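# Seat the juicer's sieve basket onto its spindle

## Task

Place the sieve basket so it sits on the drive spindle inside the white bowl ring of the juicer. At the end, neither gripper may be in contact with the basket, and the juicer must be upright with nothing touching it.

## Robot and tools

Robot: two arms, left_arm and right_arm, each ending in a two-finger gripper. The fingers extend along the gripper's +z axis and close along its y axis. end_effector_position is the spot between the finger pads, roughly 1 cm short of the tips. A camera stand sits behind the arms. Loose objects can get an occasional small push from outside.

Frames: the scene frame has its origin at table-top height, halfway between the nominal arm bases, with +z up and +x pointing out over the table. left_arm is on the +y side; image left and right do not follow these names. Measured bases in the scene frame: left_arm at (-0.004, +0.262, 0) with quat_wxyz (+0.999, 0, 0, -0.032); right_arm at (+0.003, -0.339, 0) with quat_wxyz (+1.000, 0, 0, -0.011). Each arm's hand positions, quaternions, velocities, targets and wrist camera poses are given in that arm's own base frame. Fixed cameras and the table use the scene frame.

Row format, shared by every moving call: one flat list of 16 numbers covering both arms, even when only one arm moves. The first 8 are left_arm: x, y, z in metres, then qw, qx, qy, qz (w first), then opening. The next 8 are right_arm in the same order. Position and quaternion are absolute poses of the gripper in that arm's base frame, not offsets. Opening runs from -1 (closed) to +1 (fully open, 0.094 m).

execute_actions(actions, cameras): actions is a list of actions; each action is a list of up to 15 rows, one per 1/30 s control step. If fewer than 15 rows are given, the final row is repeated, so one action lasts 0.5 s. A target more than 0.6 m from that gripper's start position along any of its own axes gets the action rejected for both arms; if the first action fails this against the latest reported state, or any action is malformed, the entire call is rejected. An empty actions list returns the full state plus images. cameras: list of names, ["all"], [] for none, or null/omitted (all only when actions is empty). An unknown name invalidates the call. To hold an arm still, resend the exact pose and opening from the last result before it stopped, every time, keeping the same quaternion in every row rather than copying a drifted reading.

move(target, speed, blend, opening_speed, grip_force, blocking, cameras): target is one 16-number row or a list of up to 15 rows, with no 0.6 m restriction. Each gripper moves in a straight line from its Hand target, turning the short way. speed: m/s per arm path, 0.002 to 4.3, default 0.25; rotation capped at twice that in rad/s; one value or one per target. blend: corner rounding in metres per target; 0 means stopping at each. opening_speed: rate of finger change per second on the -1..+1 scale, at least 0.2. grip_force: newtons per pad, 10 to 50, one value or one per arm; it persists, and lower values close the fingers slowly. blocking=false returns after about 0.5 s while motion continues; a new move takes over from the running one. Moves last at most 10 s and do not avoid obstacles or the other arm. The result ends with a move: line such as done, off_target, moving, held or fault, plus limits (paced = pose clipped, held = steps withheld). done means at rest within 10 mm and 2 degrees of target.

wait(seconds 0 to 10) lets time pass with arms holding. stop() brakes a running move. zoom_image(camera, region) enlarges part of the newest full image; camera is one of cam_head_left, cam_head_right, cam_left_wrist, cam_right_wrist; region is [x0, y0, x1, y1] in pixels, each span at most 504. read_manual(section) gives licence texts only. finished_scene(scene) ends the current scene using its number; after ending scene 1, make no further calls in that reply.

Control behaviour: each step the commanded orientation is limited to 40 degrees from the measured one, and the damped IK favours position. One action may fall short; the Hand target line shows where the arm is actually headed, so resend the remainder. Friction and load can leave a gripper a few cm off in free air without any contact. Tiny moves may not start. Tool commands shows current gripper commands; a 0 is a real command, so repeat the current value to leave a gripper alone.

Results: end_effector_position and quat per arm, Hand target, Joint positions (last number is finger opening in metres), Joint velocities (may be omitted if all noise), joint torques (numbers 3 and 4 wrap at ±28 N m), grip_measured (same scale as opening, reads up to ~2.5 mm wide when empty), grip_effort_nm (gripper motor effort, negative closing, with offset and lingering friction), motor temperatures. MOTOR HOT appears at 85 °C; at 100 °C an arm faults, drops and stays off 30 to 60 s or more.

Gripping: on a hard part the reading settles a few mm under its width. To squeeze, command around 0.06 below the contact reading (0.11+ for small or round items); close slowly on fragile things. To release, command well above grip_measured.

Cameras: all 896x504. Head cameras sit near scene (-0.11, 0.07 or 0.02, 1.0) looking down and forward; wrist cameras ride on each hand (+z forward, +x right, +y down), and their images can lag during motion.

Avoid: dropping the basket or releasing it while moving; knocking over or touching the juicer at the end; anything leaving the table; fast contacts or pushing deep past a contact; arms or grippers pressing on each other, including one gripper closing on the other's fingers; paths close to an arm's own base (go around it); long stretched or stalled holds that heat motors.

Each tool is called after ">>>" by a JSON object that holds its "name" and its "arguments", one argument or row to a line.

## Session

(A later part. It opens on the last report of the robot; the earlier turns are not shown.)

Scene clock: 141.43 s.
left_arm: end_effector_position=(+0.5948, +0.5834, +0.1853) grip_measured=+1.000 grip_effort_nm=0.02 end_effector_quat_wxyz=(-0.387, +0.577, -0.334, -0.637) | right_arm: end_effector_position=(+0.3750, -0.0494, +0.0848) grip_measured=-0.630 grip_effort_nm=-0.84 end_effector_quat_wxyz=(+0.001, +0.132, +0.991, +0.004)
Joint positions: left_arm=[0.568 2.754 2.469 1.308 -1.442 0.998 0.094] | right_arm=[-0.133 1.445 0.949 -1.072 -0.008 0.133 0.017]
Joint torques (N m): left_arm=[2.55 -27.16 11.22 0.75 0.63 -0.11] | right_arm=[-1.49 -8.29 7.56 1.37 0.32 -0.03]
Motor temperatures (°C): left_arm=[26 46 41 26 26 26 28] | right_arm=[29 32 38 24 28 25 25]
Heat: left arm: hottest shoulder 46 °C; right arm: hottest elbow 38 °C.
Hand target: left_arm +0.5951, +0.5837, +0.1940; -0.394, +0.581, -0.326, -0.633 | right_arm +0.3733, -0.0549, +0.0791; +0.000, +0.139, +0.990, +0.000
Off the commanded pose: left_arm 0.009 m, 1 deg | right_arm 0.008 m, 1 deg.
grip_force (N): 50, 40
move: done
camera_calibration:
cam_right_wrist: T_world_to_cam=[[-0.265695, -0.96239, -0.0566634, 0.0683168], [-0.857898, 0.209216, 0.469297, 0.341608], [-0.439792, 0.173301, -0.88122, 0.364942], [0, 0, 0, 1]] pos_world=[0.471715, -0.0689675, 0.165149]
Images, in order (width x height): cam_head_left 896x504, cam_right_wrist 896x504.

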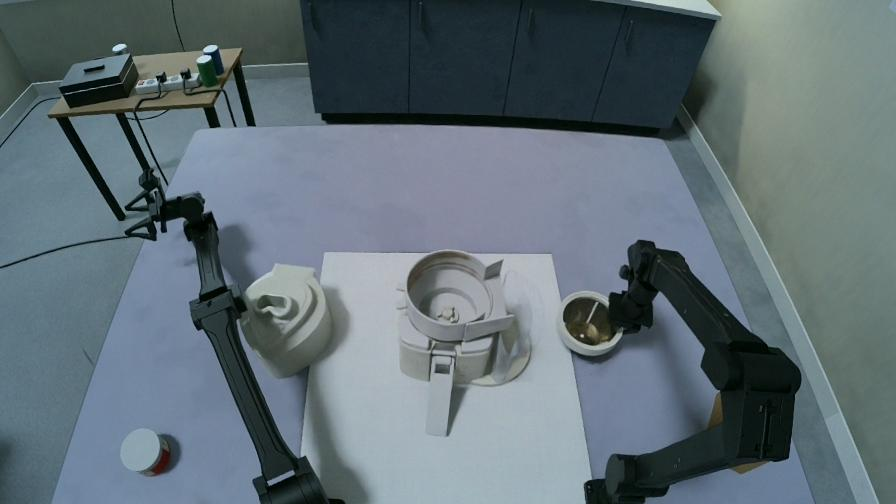

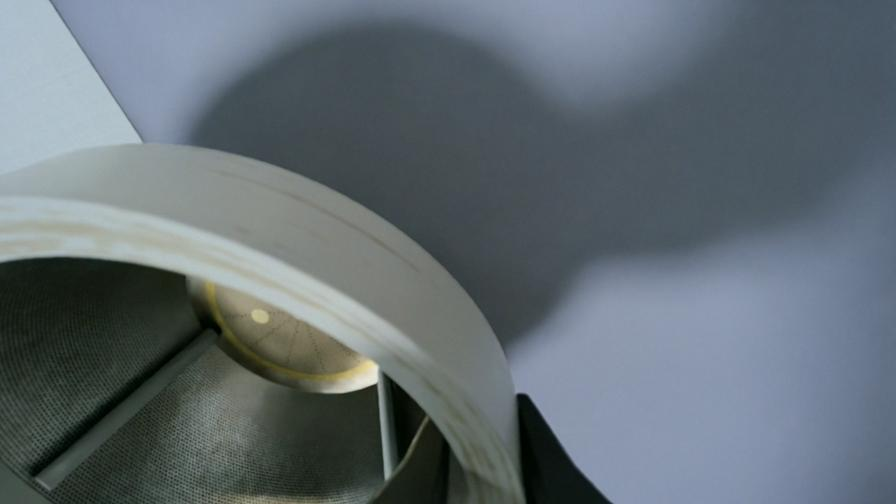

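>>> {"name": "move", "arguments": {
  "target": [
    [0.5953,0.5837,0.1941,-0.394,0.581,-0.326,-0.633,1,0.3735,-0.055,0.18,0,0.139,0.990,0,-1],
    [0.5953,0.5837,0.1941,-0.394,0.581,-0.326,-0.633,1,0.365,-0.03,0.35,0,0.139,0.990,0,-1]
  ],
  "speed": 0.15,
  "blend": 0.05,
  "cameras": ["cam_right_wrist","cam_head_left","cam_head_right"]
}}

>>> {"name": "move", "arguments": {
  "target": [
    [0.5953,0.5837,0.1941,-0.394,0.581,-0.326,-0.633,1,0.357,0.277,0.36,0,0.139,0.990,0,-1]
  ],
  "speed": 0.2,
  "cameras": ["cam_right_wrist","cam_head_left","cam_head_right"]
}}

>>> {"name": "zoom_image", "arguments": {
  "camera": "cam_head_left",
  "region": [360, 160, 600, 400]
}}

>>> {"name": "zoom_image", "arguments": {
  "camera": "cam_head_right",
  "region": [360, 160, 600, 400]
}}

Scene clock: 157.30 s.
left_arm: end_effector_position=(+0.5948, +0.5834, +0.1853) grip_measured=+1.000 grip_effort_nm=0.02 end_effector_quat_wxyz=(-0.387, +0.577, -0.334, -0.637) | right_arm: end_effector_position=(+0.3534, -0.0337, +0.3171) grip_measured=-0.664 grip_effort_nm=-0.84 end_effector_quat_wxyz=(+0.007, +0.139, +0.990, +0.000)
Joint positions: left_arm=[0.568 2.754 2.469 1.308 -1.442 0.998 0.094] | right_arm=[-0.093 1.267 1.406 -1.696 0.001 0.185 0.016]
Joint torques (N m): left_arm=[0.97 -27.28 11.23 0.57 0.64 -0.11] | right_arm=[0.44 -7.82 16.03 0.21 -0.03 -0.01]
Heat: left arm: hottest shoulder 47 °C; right arm: hottest elbow 37 °C.
Hand target: left_arm +0.5951, +0.5837, +0.1940; -0.394, +0.581, -0.326, -0.633 | right_arm +0.3631, -0.0300, +0.3487; +0.042, +0.139, +0.989, +0.003
Off the commanded pose: left_arm 0.009 m, 1 deg | right_arm 0.035 m, 1 deg.
joint sent to its limit (right arm) — joint 4 (wrist pitch), lower limit. The joint targets are off in orientation, not in position.
grip_force (N): 50, 40
move: off_target (right_arm)
camera_calibration:
cam_right_wrist: T_world_to_cam=[[-0.276981, -0.959567, -0.0501275, 0.0928616], [-0.859851, 0.224237, 0.458666, 0.215459], [-0.42888, 0.170144, -0.887194, 0.555259], [0, 0, 0, 1]] pos_world=[0.449123, -0.0536805, 0.398454]
Images, in order (width x height): cam_head_left 896x504, cam_head_right 896x504, cam_right_wrist 896x504.

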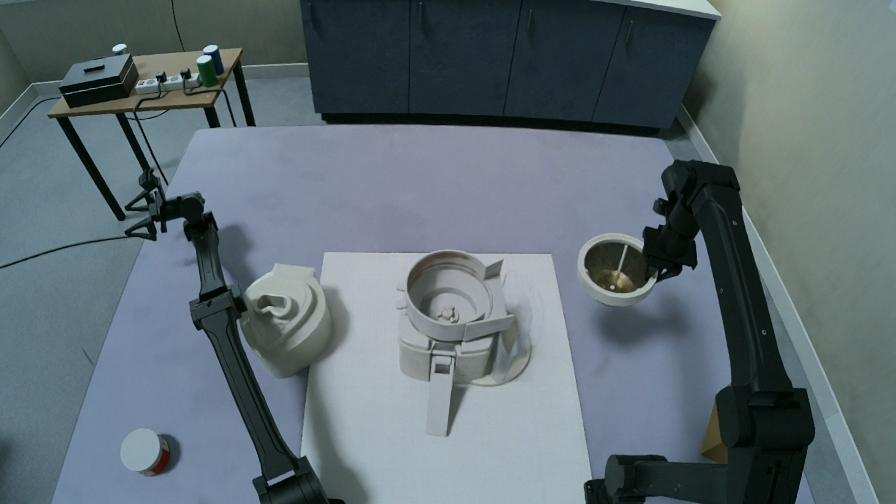

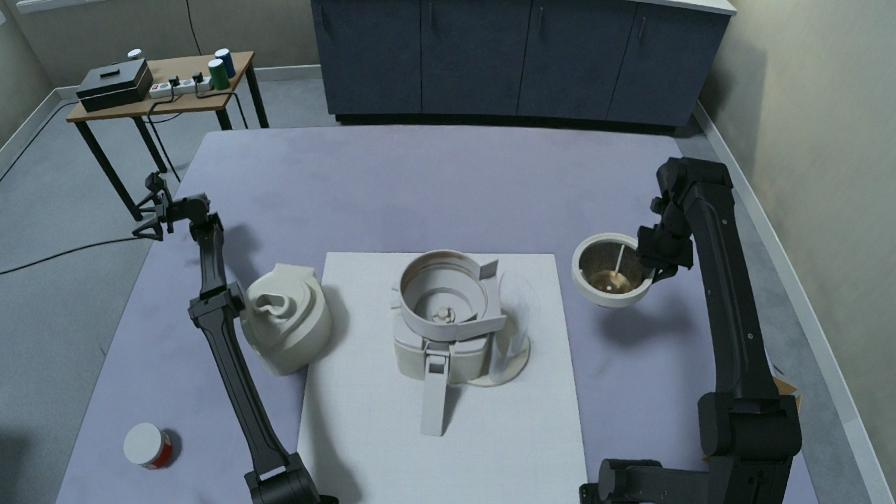

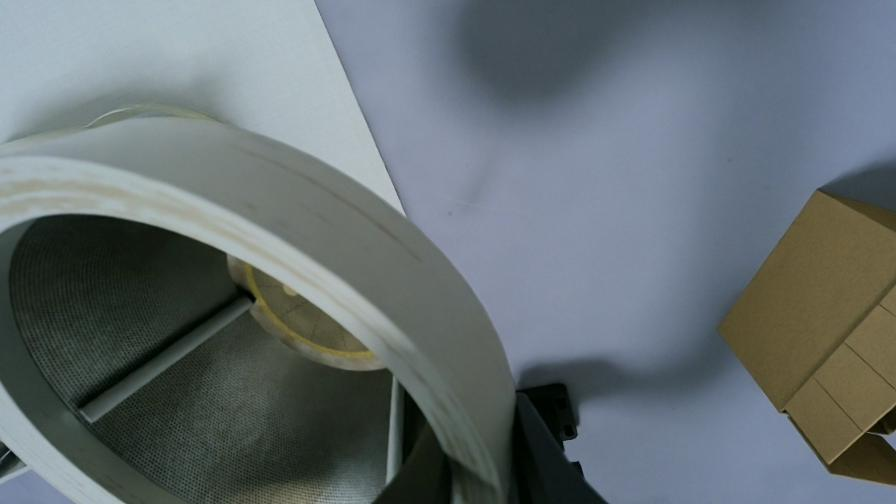

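Scene clock: 159.77 s.
left_arm: end_effector_position=(+0.5948, +0.5834, +0.1853) grip_measured=+1.000 grip_effort_nm=0.02 end_effector_quat_wxyz=(-0.387, +0.577, -0.334, -0.637) | right_arm: end_effector_position=(+0.3476, +0.2685, +0.3255) grip_measured=-0.664 grip_effort_nm=-0.84 end_effector_quat_wxyz=(+0.011, +0.133, +0.991, +0.011)
Joint positions: left_arm=[0.568 2.754 2.469 1.308 -1.442 0.998 0.094] | right_arm=[0.659 1.478 1.634 -1.696 0.001 0.927 0.016]
Joint torques (N m): left_arm=[1.73 -26.7 11.15 0.65 0.63 -0.11] | right_arm=[-0.21 -10.81 16.46 0.24 0.06 0.06]
Heat: left arm: hottest shoulder 47 °C; right arm: hottest elbow 38 °C.
Hand target: left_arm +0.5951, +0.5837, +0.1940; -0.394, +0.581, -0.326, -0.633 | right_arm +0.3551, +0.2756, +0.3587; +0.036, +0.138, +0.989, +0.037
Off the commanded pose: left_arm 0.009 m, 1 deg | right_arm 0.037 m, 2 deg.
joint sent to its limit (right arm) — joint 4 (wrist pitch), lower limit. The joint targets are off in orientation, not in position.
grip_force (N): 50, 40
move: off_target (right_arm)
camera_calibration:
cam_right_wrist: T_world_to_cam=[[-0.266147, -0.961161, -0.0730418, 0.385851], [-0.867433, 0.205768, 0.453011, 0.14825], [-0.420386, 0.183927, -0.888508, 0.502628], [0, 0, 0, 1]] pos_world=[0.442589, 0.247913, 0.407614]
Images, in order (width x height): cam_head_left 896x504, cam_head_right 896x504, cam_right_wrist 896x504.

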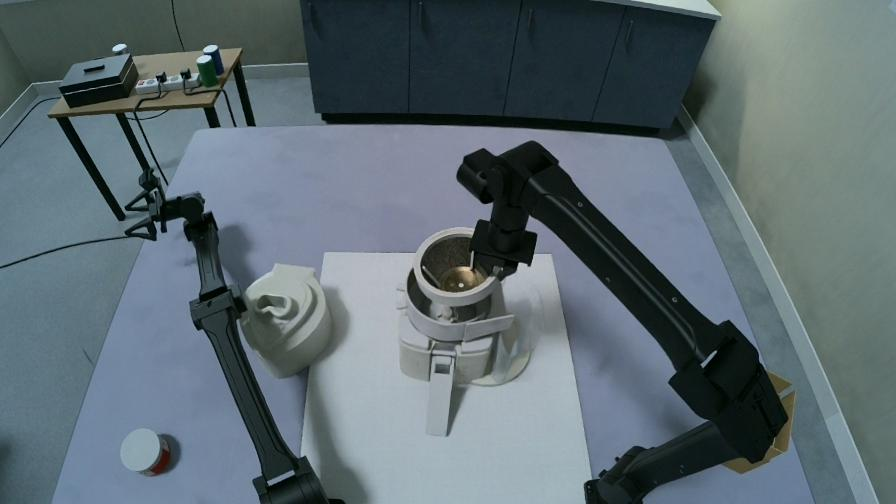

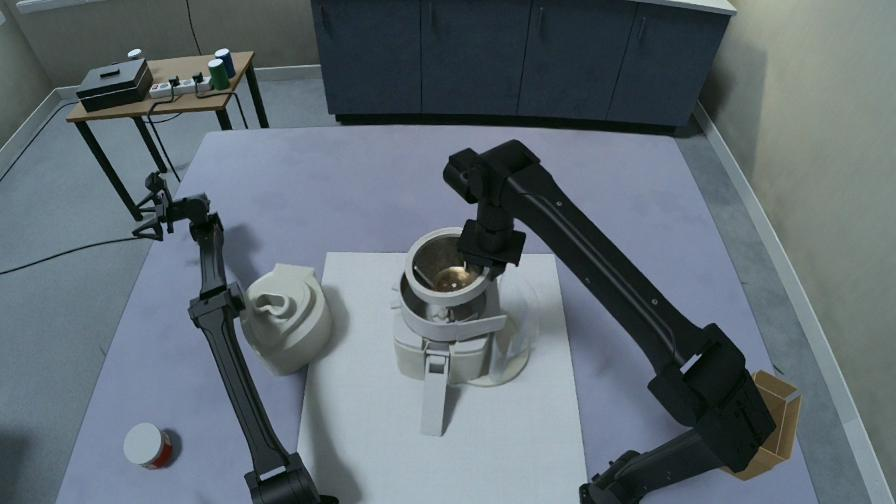

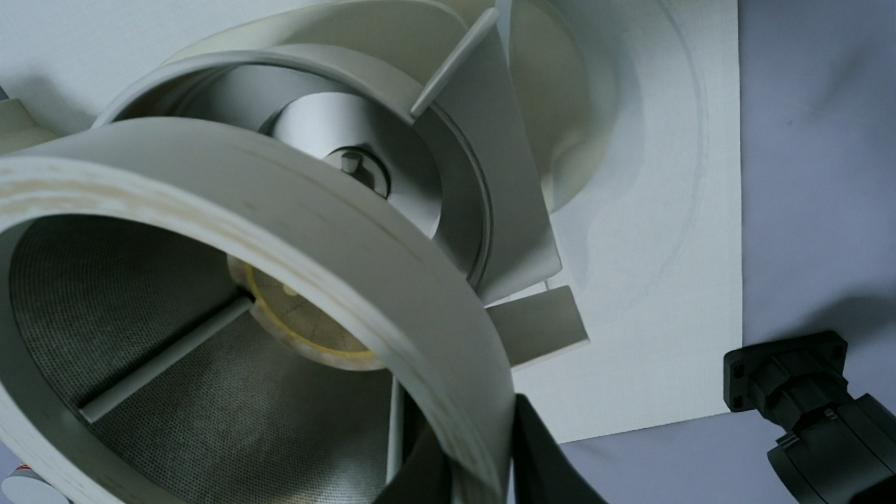

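Scaled by 2.100 from the camera's 896x504 image, which has a finer 1280x720 frame.

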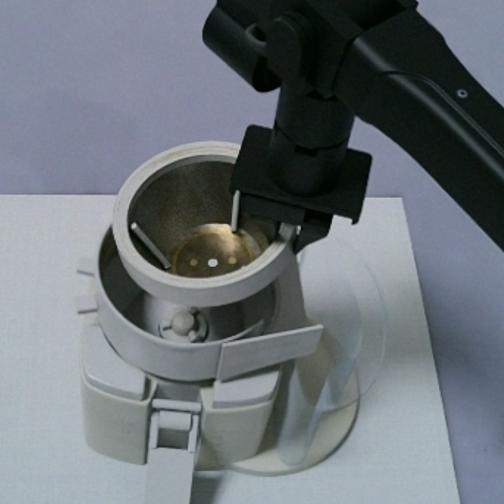

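Scaled by 2.100 from the camera's 896x504 image, which has a finer 1280x720 frame.

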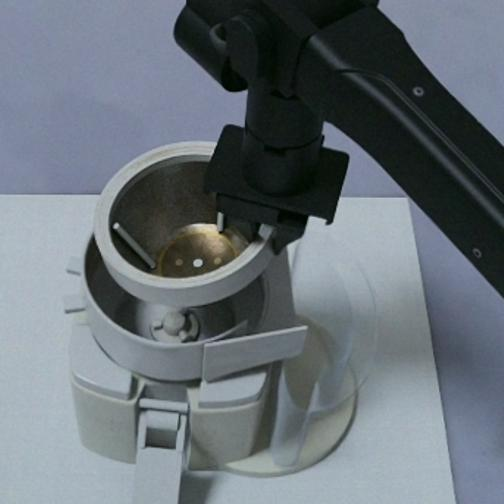

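>>> {"name": "move", "arguments": {
  "target": [
    [0.5953,0.5837,0.1941,-0.394,0.581,-0.326,-0.633,1,0.356,0.279,0.305,-0.034,0.134,0.989,0.0635,-1]
  ],
  "speed": 0.1,
  "cameras": ["cam_right_wrist","cam_head_left","cam_head_right"]
}}

>>> {"name": "zoom_image", "arguments": {
  "camera": "cam_head_left",
  "region": [380, 200, 540, 360]
}}

>>> {"name": "zoom_image", "arguments": {
  "camera": "cam_head_right",
  "region": [380, 200, 540, 360]
}}

Scene clock: 189.33 s.
left_arm: end_effector_position=(+0.5948, +0.5834, +0.1853) grip_measured=+1.000 grip_effort_nm=0.02 end_effector_quat_wxyz=(-0.387, +0.577, -0.334, -0.637) | right_arm: end_effector_position=(+0.3517, +0.2808, +0.3034) grip_measured=-0.664 grip_effort_nm=-0.84 end_effector_quat_wxyz=(-0.040, +0.136, +0.988, +0.054)
Joint positions: left_arm=[0.568 2.754 2.469 1.308 -1.442 0.998 0.094] | right_arm=[0.623 1.506 1.603 -1.651 -0.134 0.898 0.016]
Joint torques (N m): left_arm=[1.9 -27.16 11.23 0.58 0.62 -0.1] | right_arm=[-1.44 -11.87 9.43 1.5 -0.23 -0.14]
Heat: left arm: hottest shoulder 48 °C; right arm: hottest elbow 41 °C.
Hand target: left_arm +0.5951, +0.5837, +0.1940; -0.394, +0.581, -0.326, -0.633 | right_arm +0.3560, +0.2790, +0.3051; -0.034, +0.134, +0.988, +0.063
Off the commanded pose: left_arm 0.009 m, 1 deg | right_arm 0.005 m, 1 deg.
grip_force (N): 50, 40
move: done
camera_calibration:
cam_right_wrist: T_world_to_cam=[[-0.279764, -0.949183, -0.144168, 0.420066], [-0.82193, 0.159193, 0.546891, 0.12786], [-0.496149, 0.271496, -0.824698, 0.465201], [0, 0, 0, 1]] pos_world=[0.45342, 0.252064, 0.374285]
Images, in order (width x height): cam_head_left 896x504, cam_head_right 896x504, cam_right_wrist 896x504.

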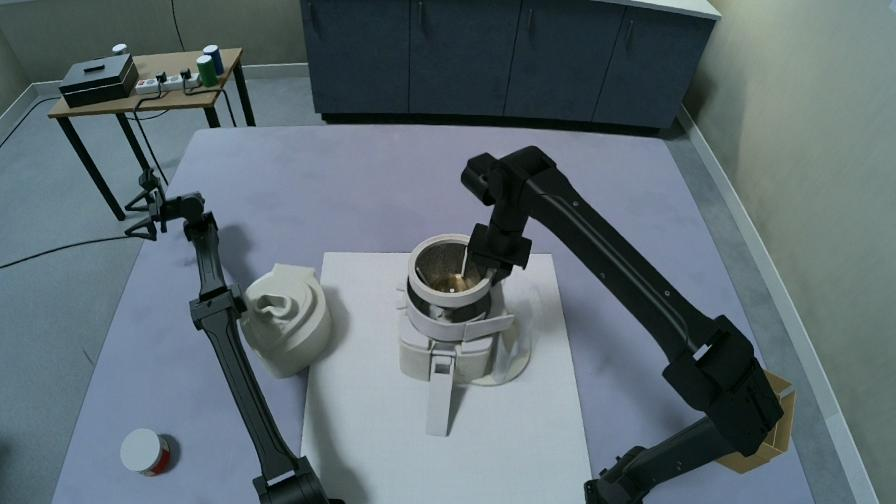

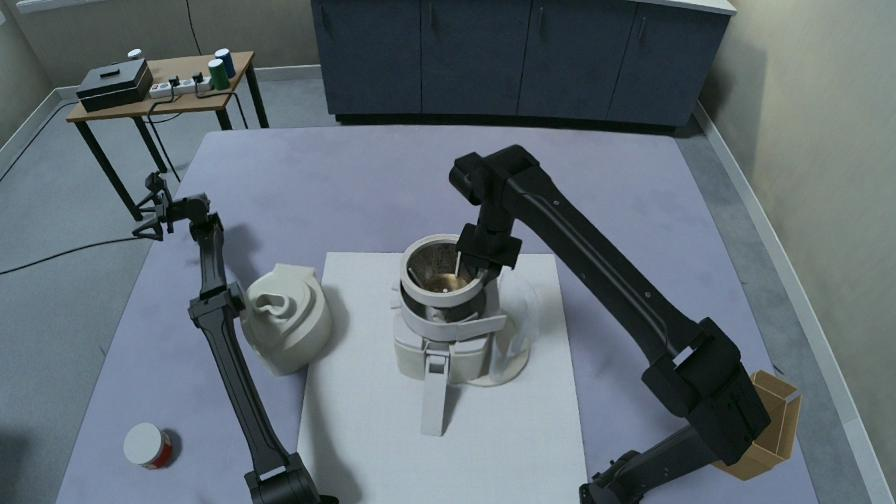

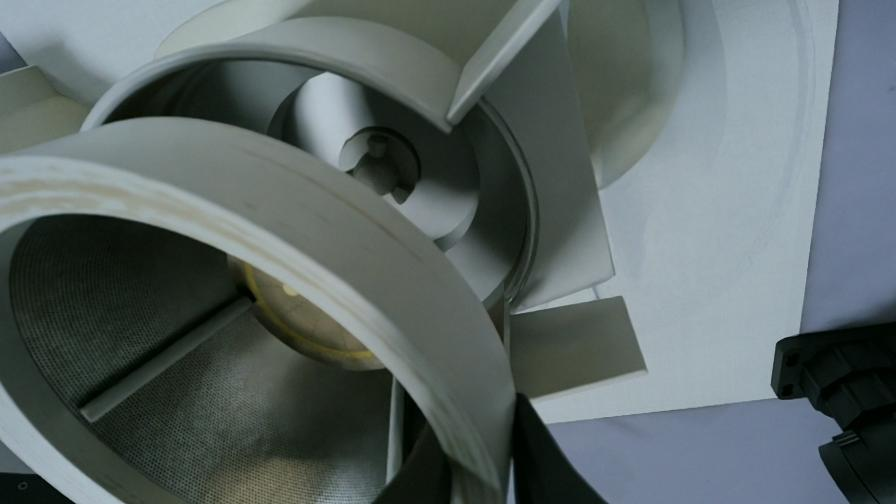

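Scaled by 3.150 from the camera's 896x504 image, which has a finer 1280x720 frame.

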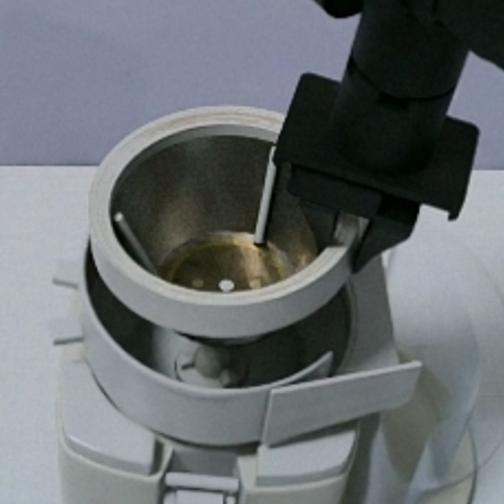

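Scaled by 3.150 from the camera's 896x504 image, which has a finer 1280x720 frame.

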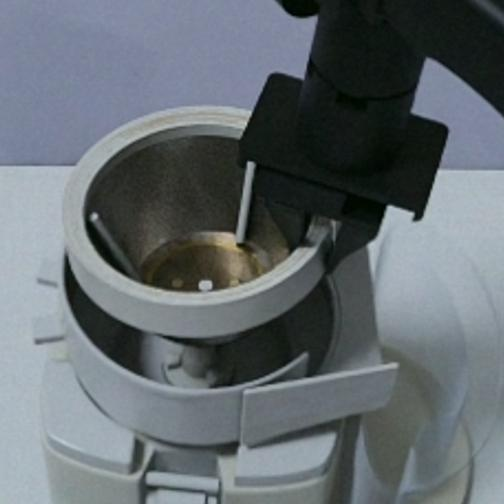

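>>> {"name": "move", "arguments": {
  "target": [
    [0.5953,0.5837,0.1941,-0.394,0.581,-0.326,-0.633,1,0.355,0.277,0.30,-0.055,0.134,0.987,0.09,-1],
    [0.5953,0.5837,0.1941,-0.394,0.581,-0.326,-0.633,1,0.355,0.277,0.265,-0.055,0.134,0.987,0.09,-1]
  ],
  "speed": 0.08,
  "cameras": ["cam_right_wrist","cam_head_left","cam_head_right"]
}}

>>> {"name": "zoom_image", "arguments": {
  "camera": "cam_head_left",
  "region": [380, 200, 540, 360]
}}

>>> {"name": "zoom_image", "arguments": {
  "camera": "cam_head_right",
  "region": [380, 200, 540, 360]
}}

Scene clock: 207.00 s.
left_arm: end_effector_position=(+0.5948, +0.5834, +0.1853) grip_measured=+1.000 grip_effort_nm=0.02 end_effector_quat_wxyz=(-0.387, +0.577, -0.334, -0.637) | right_arm: end_effector_position=(+0.3525, +0.2794, +0.2590) grip_measured=-0.664 grip_effort_nm=-0.84 end_effector_quat_wxyz=(-0.065, +0.137, +0.985, +0.077)
Joint positions: left_arm=[0.568 2.754 2.469 1.308 -1.442 0.998 0.094] | right_arm=[0.594 1.506 1.481 -1.54 -0.201 0.871 0.016]
Joint torques (N m): left_arm=[1.67 -27.28 11.17 0.7 0.56 -0.07] | right_arm=[-1.49 -12.51 9.18 1.5 -0.31 -0.22]
Heat: left arm: hottest shoulder 49 °C; right arm: hottest elbow 42 °C.
Hand target: left_arm +0.5951, +0.5837, +0.1940; -0.394, +0.581, -0.326, -0.633 | right_arm +0.3549, +0.2769, +0.2650; -0.055, +0.134, +0.985, +0.089
Off the commanded pose: left_arm 0.009 m, 1 deg | right_arm 0.007 m, 2 deg.
grip_force (N): 50, 40
move: done
camera_calibration:
cam_right_wrist: T_world_to_cam=[[-0.288928, -0.940155, -0.180633, 0.422755], [-0.796897, 0.131622, 0.589602, 0.140847], [-0.530543, 0.314298, -0.787236, 0.419754], [0, 0, 0, 1]] pos_world=[0.457084, 0.246988, 0.323766]
Images, in order (width x height): cam_head_left 896x504, cam_head_right 896x504, cam_right_wrist 896x504.

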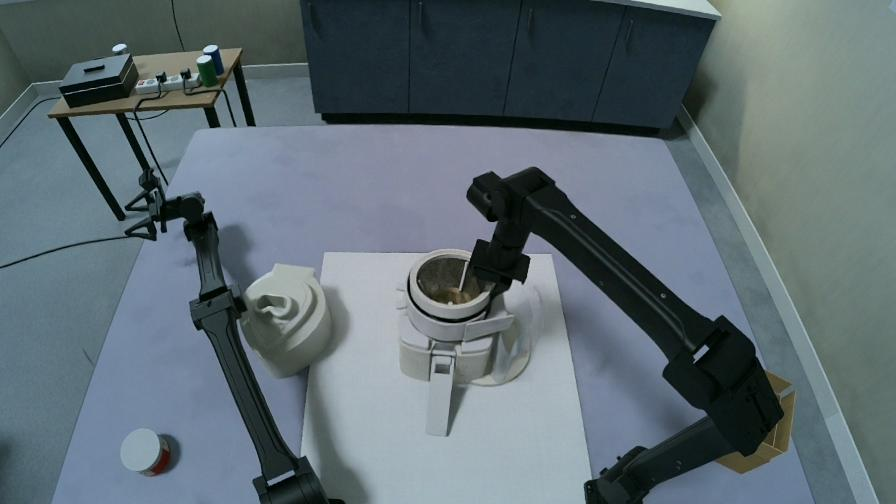

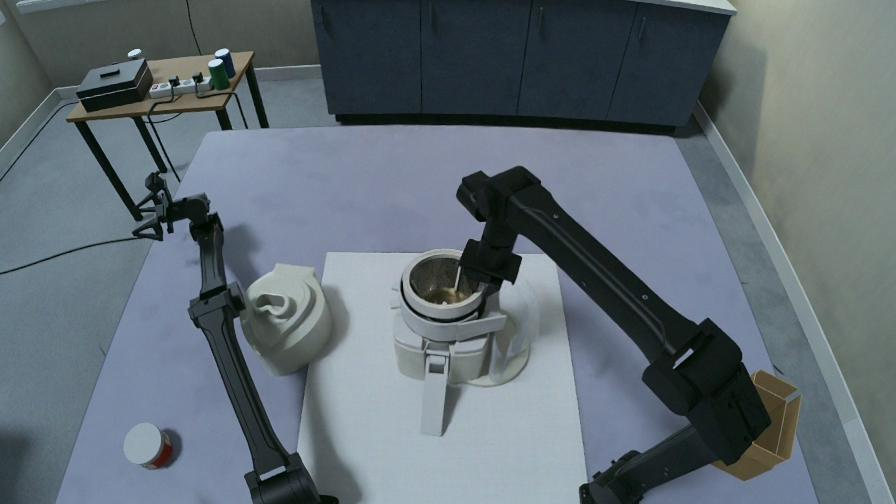

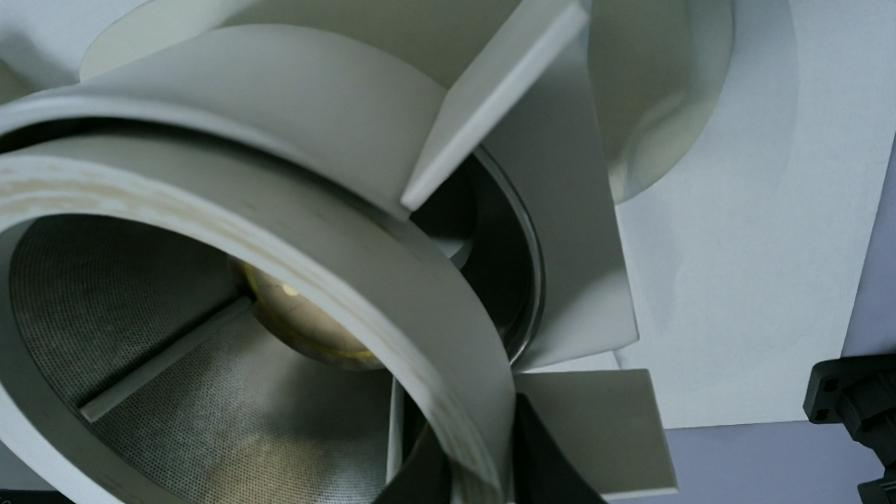

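Scaled by 3.150 from the camera's 896x504 image, which has a finer 1280x720 frame.

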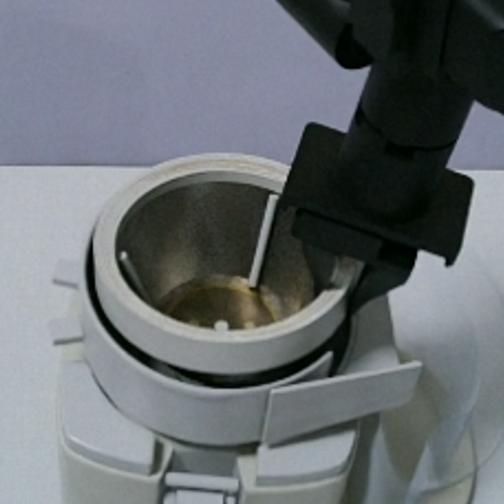

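Scaled by 3.150 from the camera's 896x504 image, which has a finer 1280x720 frame.

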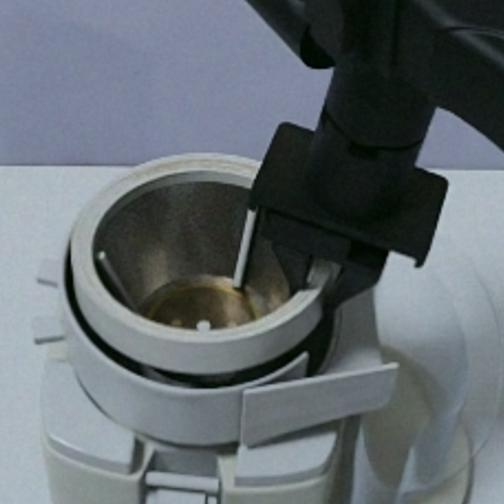

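>>> {"name": "move", "arguments": {
  "target": [
    [0.5953,0.5837,0.1941,-0.394,0.581,-0.326,-0.633,1,0.355,0.277,0.238,-0.055,0.134,0.987,0.09,-1]
  ],
  "speed": 0.06,
  "cameras": ["cam_head_left","cam_head_right"]
}}

>>> {"name": "zoom_image", "arguments": {
  "camera": "cam_head_left",
  "region": [380, 200, 540, 360]
}}

>>> {"name": "zoom_image", "arguments": {
  "camera": "cam_head_right",
  "region": [380, 200, 540, 360]
}}

Scene clock: 212.77 s.
left_arm: end_effector_position=(+0.5948, +0.5834, +0.1853) grip_measured=+1.000 grip_effort_nm=0.02 end_effector_quat_wxyz=(-0.387, +0.577, -0.334, -0.637) | right_arm: end_effector_position=(+0.3521, +0.2791, +0.2335) grip_measured=-0.664 grip_effort_nm=-0.84 end_effector_quat_wxyz=(-0.063, +0.137, +0.985, +0.078)
Joint positions: left_arm=[0.568 2.754 2.469 1.308 -1.442 0.998 0.094] | right_arm=[0.594 1.506 1.415 -1.469 -0.201 0.871 0.016]
Joint torques (N m): left_arm=[1.79 -26.93 11.21 0.49 0.63 -0.06] | right_arm=[-1.73 -11.93 9.1 1.52 -0.3 -0.2]
Heat: left arm: hottest shoulder 49 °C; right arm: hottest elbow 42 °C.
Hand target: left_arm +0.5951, +0.5837, +0.1940; -0.394, +0.581, -0.326, -0.633 | right_arm +0.3550, +0.2770, +0.2381; -0.055, +0.134, +0.985, +0.090
Off the commanded pose: left_arm 0.009 m, 1 deg | right_arm 0.006 m, 2 deg.
grip_force (N): 50, 40
move: done
Images, in order (width x height): cam_head_left 896x504, cam_head_right 896x504.

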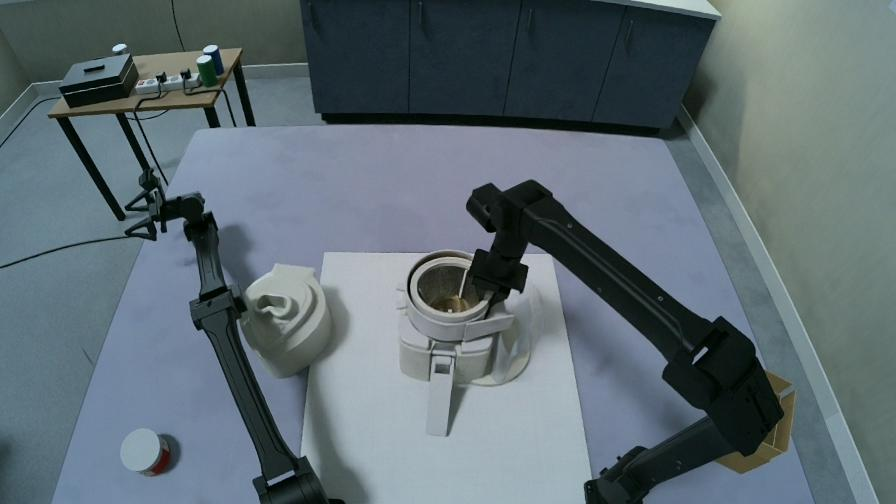

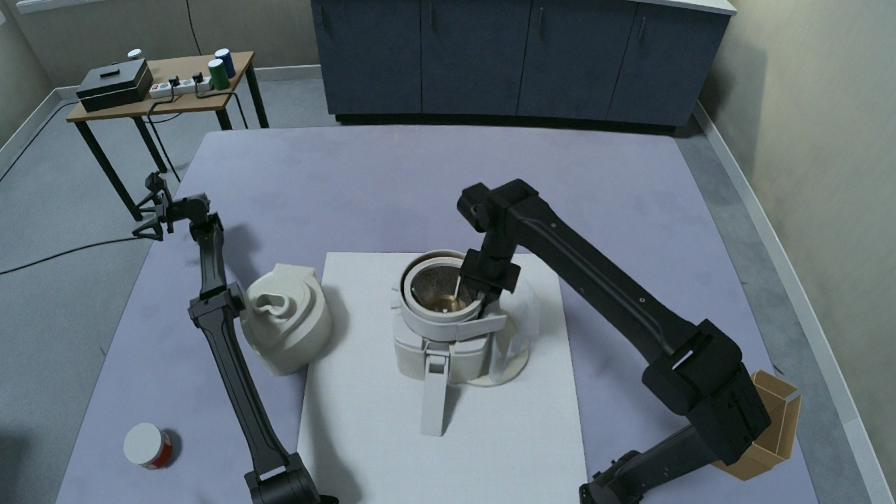

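Scaled by 3.150 from the camera's 896x504 image, which has a finer 1280x720 frame.

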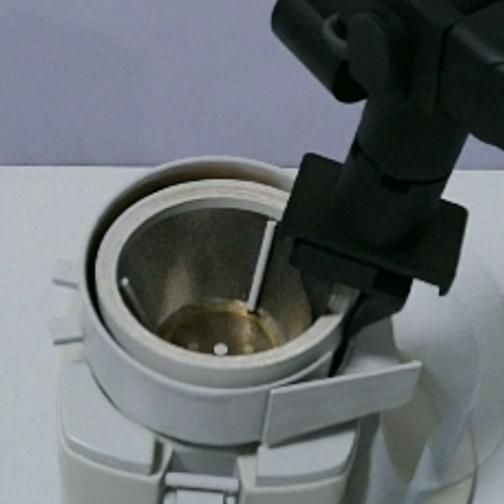

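Scaled by 3.150 from the camera's 896x504 image, which has a finer 1280x720 frame.

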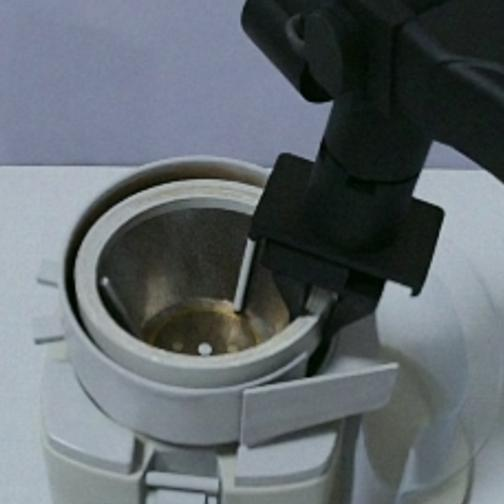

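>>> {"name": "move", "arguments": {
  "target": [
    [0.5953,0.5837,0.1941,-0.394,0.581,-0.326,-0.633,1,0.355,0.277,0.222,-0.055,0.134,0.987,0.09,-1]
  ],
  "speed": 0.05
}}

>>> {"name": "move", "arguments": {
  "target": [
    [0.5953,0.5837,0.1941,-0.394,0.581,-0.326,-0.633,1,0.355,0.277,0.21,-0.055,0.134,0.987,0.09,-1]
  ],
  "speed": 0.05,
  "cameras": ["cam_head_left","cam_head_right","cam_right_wrist"]
}}

>>> {"name": "zoom_image", "arguments": {
  "camera": "cam_head_left",
  "region": [380, 200, 540, 360]
}}

>>> {"name": "zoom_image", "arguments": {
  "camera": "cam_head_right",
  "region": [380, 200, 540, 360]
}}

Scene clock: 220.97 s.
left_arm: end_effector_position=(+0.5948, +0.5834, +0.1853) grip_measured=+1.000 grip_effort_nm=0.02 end_effector_quat_wxyz=(-0.387, +0.577, -0.334, -0.637) | right_arm: end_effector_position=(+0.3537, +0.2813, +0.2275) grip_measured=-0.664 grip_effort_nm=-0.84 end_effector_quat_wxyz=(-0.056, +0.134, +0.985, +0.089)
Joint positions: left_arm=[0.568 2.754 2.469 1.308 -1.442 0.998 0.094] | right_arm=[0.593 1.499 1.39 -1.428 -0.208 0.867 0.016]
Joint torques (N m): left_arm=[1.79 -27.58 11.14 0.58 0.69 -0.09] | right_arm=[-1.73 -11.16 7.97 1.4 -0.08 -0.16]
Heat: left arm: hottest shoulder 49 °C; right arm: hottest elbow 41 °C.
Hand target: left_arm +0.5951, +0.5837, +0.1940; -0.394, +0.581, -0.326, -0.633 | right_arm +0.3550, +0.2770, +0.2221; -0.055, +0.134, +0.985, +0.090
Off the commanded pose: left_arm 0.009 m, 1 deg | right_arm 0.007 m, 0 deg.
grip_force (N): 50, 40
move: done

Scene clock: 221.87 s.
left_arm: end_effector_position=(+0.5948, +0.5834, +0.1853) grip_measured=+1.000 grip_effort_nm=0.02 end_effector_quat_wxyz=(-0.387, +0.577, -0.334, -0.637) | right_arm: end_effector_position=(+0.3537, +0.2822, +0.2245) grip_measured=-0.664 grip_effort_nm=-0.84 end_effector_quat_wxyz=(-0.050, +0.131, +0.985, +0.097)
Joint positions: left_arm=[0.568 2.754 2.469 1.308 -1.442 0.998 0.094] | right_arm=[0.593 1.488 1.37 -1.397 -0.212 0.863 0.016]
Joint torques (N m): left_arm=[2.43 -26.34 11.15 0.43 0.61 -0.07] | right_arm=[-1.49 -10.34 7.54 1.44 0.07 -0.14]
Heat: left arm: hottest shoulder 49 °C; right arm: hottest elbow 41 °C.
Hand target: left_arm +0.5951, +0.5837, +0.1940; -0.394, +0.581, -0.326, -0.633 | right_arm +0.3547, +0.2769, +0.2101; -0.055, +0.134, +0.985, +0.090
Off the commanded pose: left_arm 0.009 m, 1 deg | right_arm 0.015 m, 1 deg.
grip_force (N): 50, 40
move: off_target (right_arm)
camera_calibration:
cam_right_wrist: T_world_to_cam=[[-0.274033, -0.935007, -0.225096, 0.422729], [-0.818498, 0.103856, 0.565045, 0.182763], [-0.504943, 0.339082, -0.793761, 0.37784], [0, 0, 0, 1]] pos_world=[0.45622, 0.248154, 0.2918]
Images, in order (width x height): cam_head_left 896x504, cam_head_right 896x504, cam_right_wrist 896x504.

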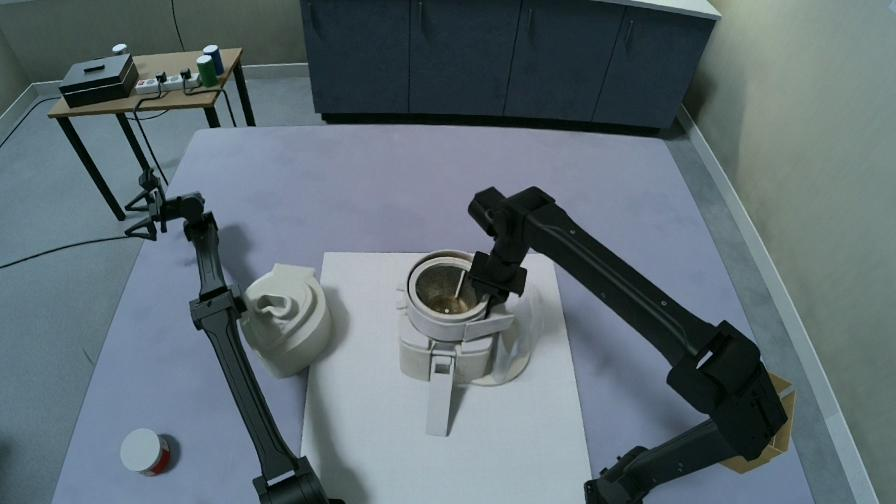

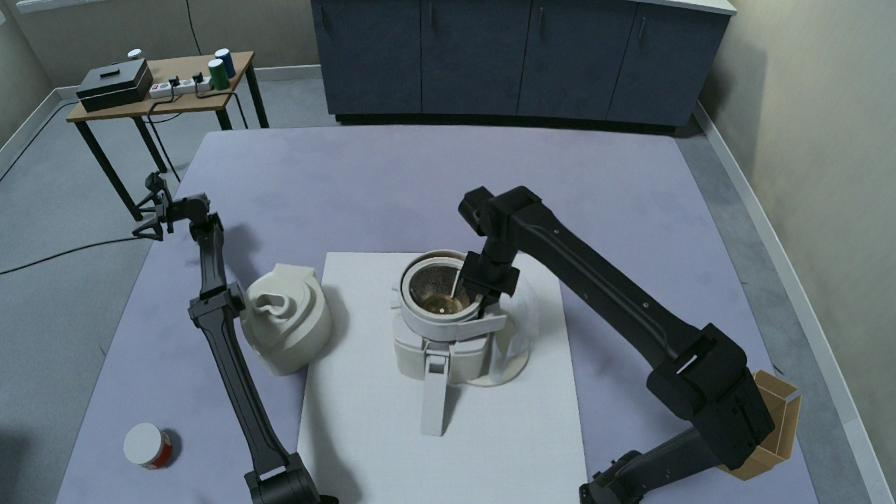

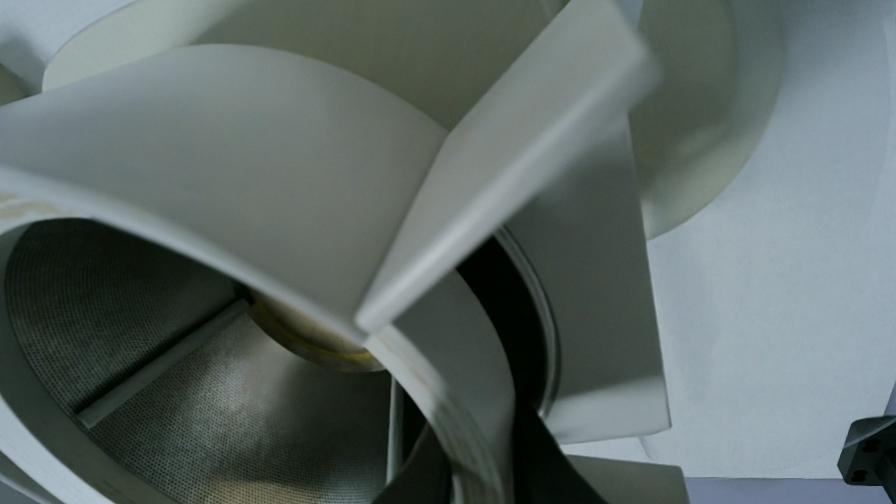

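Scaled by 3.150 from the camera's 896x504 image, which has a finer 1280x720 frame.

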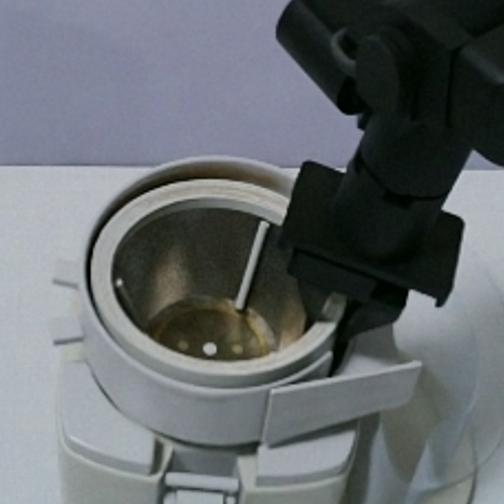

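Scaled by 3.150 from the camera's 896x504 image, which has a finer 1280x720 frame.

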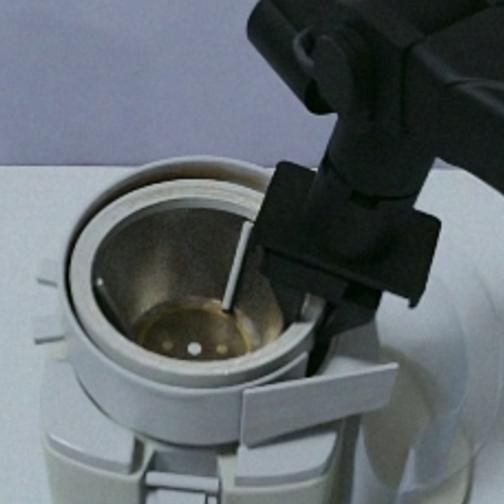

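>>> {"name": "move", "arguments": {
  "target": [
    [0.5953,0.5837,0.1941,-0.394,0.581,-0.326,-0.633,1,0.352,0.277,0.236,-0.055,0.134,0.987,0.09,-1],
    [0.5953,0.5837,0.1941,-0.394,0.581,-0.326,-0.633,1,0.350,0.277,0.212,-0.055,0.134,0.987,0.09,-1]
  ],
  "speed": 0.05,
  "cameras": ["cam_head_left","cam_head_right","cam_right_wrist"]
}}

>>> {"name": "zoom_image", "arguments": {
  "camera": "cam_head_left",
  "region": [380, 200, 540, 360]
}}

>>> {"name": "zoom_image", "arguments": {
  "camera": "cam_head_right",
  "region": [380, 200, 540, 360]
}}

Scene clock: 243.20 s.
left_arm: end_effector_position=(+0.5948, +0.5834, +0.1853) grip_measured=+1.000 grip_effort_nm=0.02 end_effector_quat_wxyz=(-0.387, +0.577, -0.334, -0.637) | right_arm: end_effector_position=(+0.3517, +0.2806, +0.2246) grip_measured=-0.664 grip_effort_nm=-0.84 end_effector_quat_wxyz=(-0.049, +0.131, +0.985, +0.097)
Joint positions: left_arm=[0.568 2.754 2.469 1.308 -1.442 0.998 0.094] | right_arm=[0.593 1.481 1.362 -1.395 -0.211 0.863 0.016]
Joint torques (N m): left_arm=[2.08 -26.05 11.32 0.55 0.63 -0.11] | right_arm=[-0.56 -10.52 7.65 1.31 0.05 -0.06]
Heat: left arm: hottest shoulder 50 °C; right arm: hottest elbow 39 °C.
Hand target: left_arm +0.5951, +0.5837, +0.1940; -0.394, +0.581, -0.326, -0.633 | right_arm +0.3499, +0.2770, +0.2122; -0.055, +0.134, +0.985, +0.090
Off the commanded pose: left_arm 0.009 m, 1 deg | right_arm 0.013 m, 1 deg.
grip_force (N): 50, 40
move: off_target (right_arm)
camera_calibration:
cam_right_wrist: T_world_to_cam=[[-0.273729, -0.935054, -0.22527, 0.42072], [-0.819398, 0.104067, 0.5637, 0.181833], [-0.503647, 0.338886, -0.794667, 0.377173], [0, 0, 0, 1]] pos_world=[0.454118, 0.246654, 0.292003]
Images, in order (width x height): cam_head_left 896x504, cam_head_right 896x504, cam_right_wrist 896x504.

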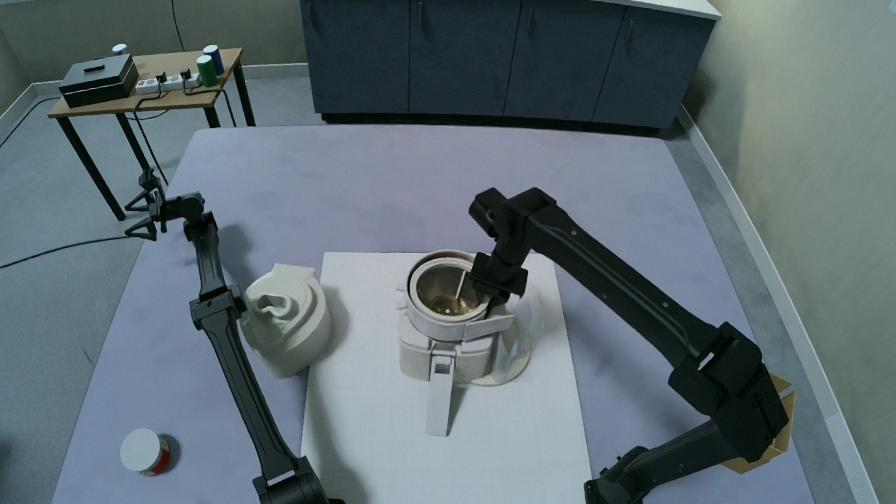

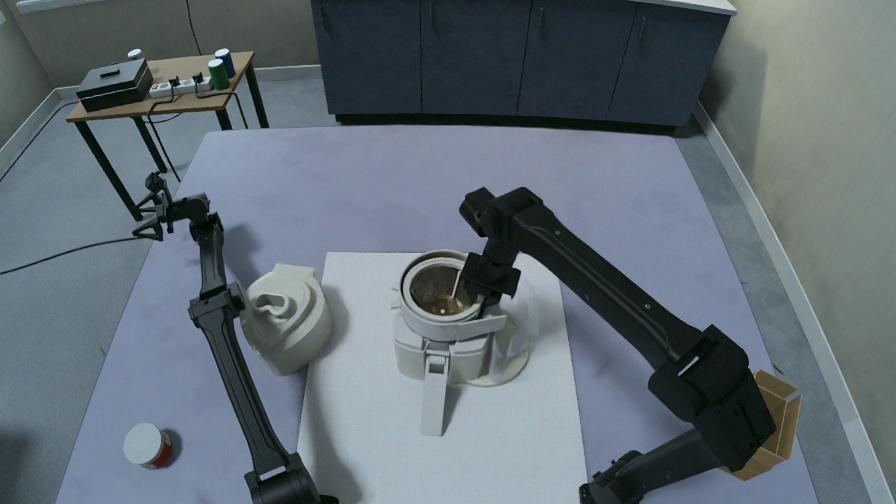

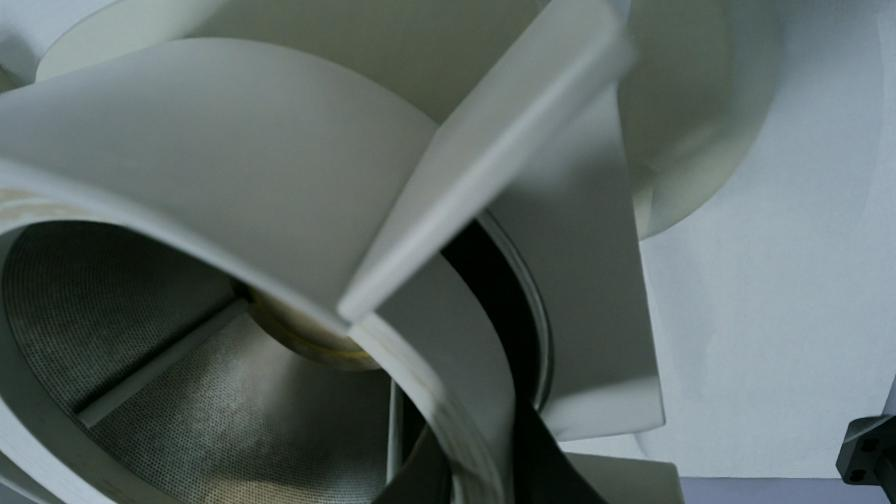

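Scaled by 3.150 from the camera's 896x504 image, which has a finer 1280x720 frame.

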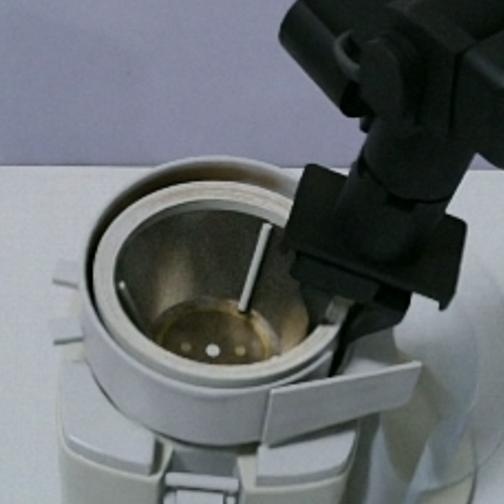

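Scaled by 3.150 from the camera's 896x504 image, which has a finer 1280x720 frame.

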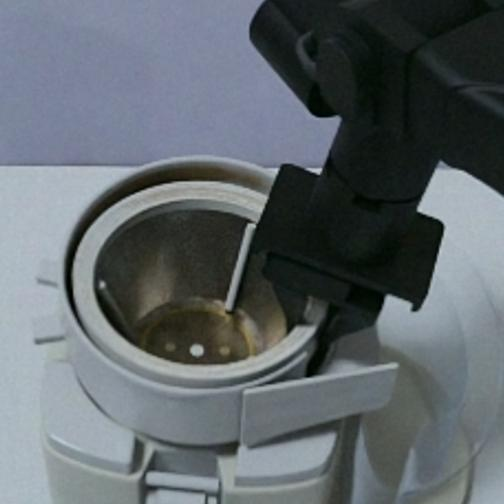

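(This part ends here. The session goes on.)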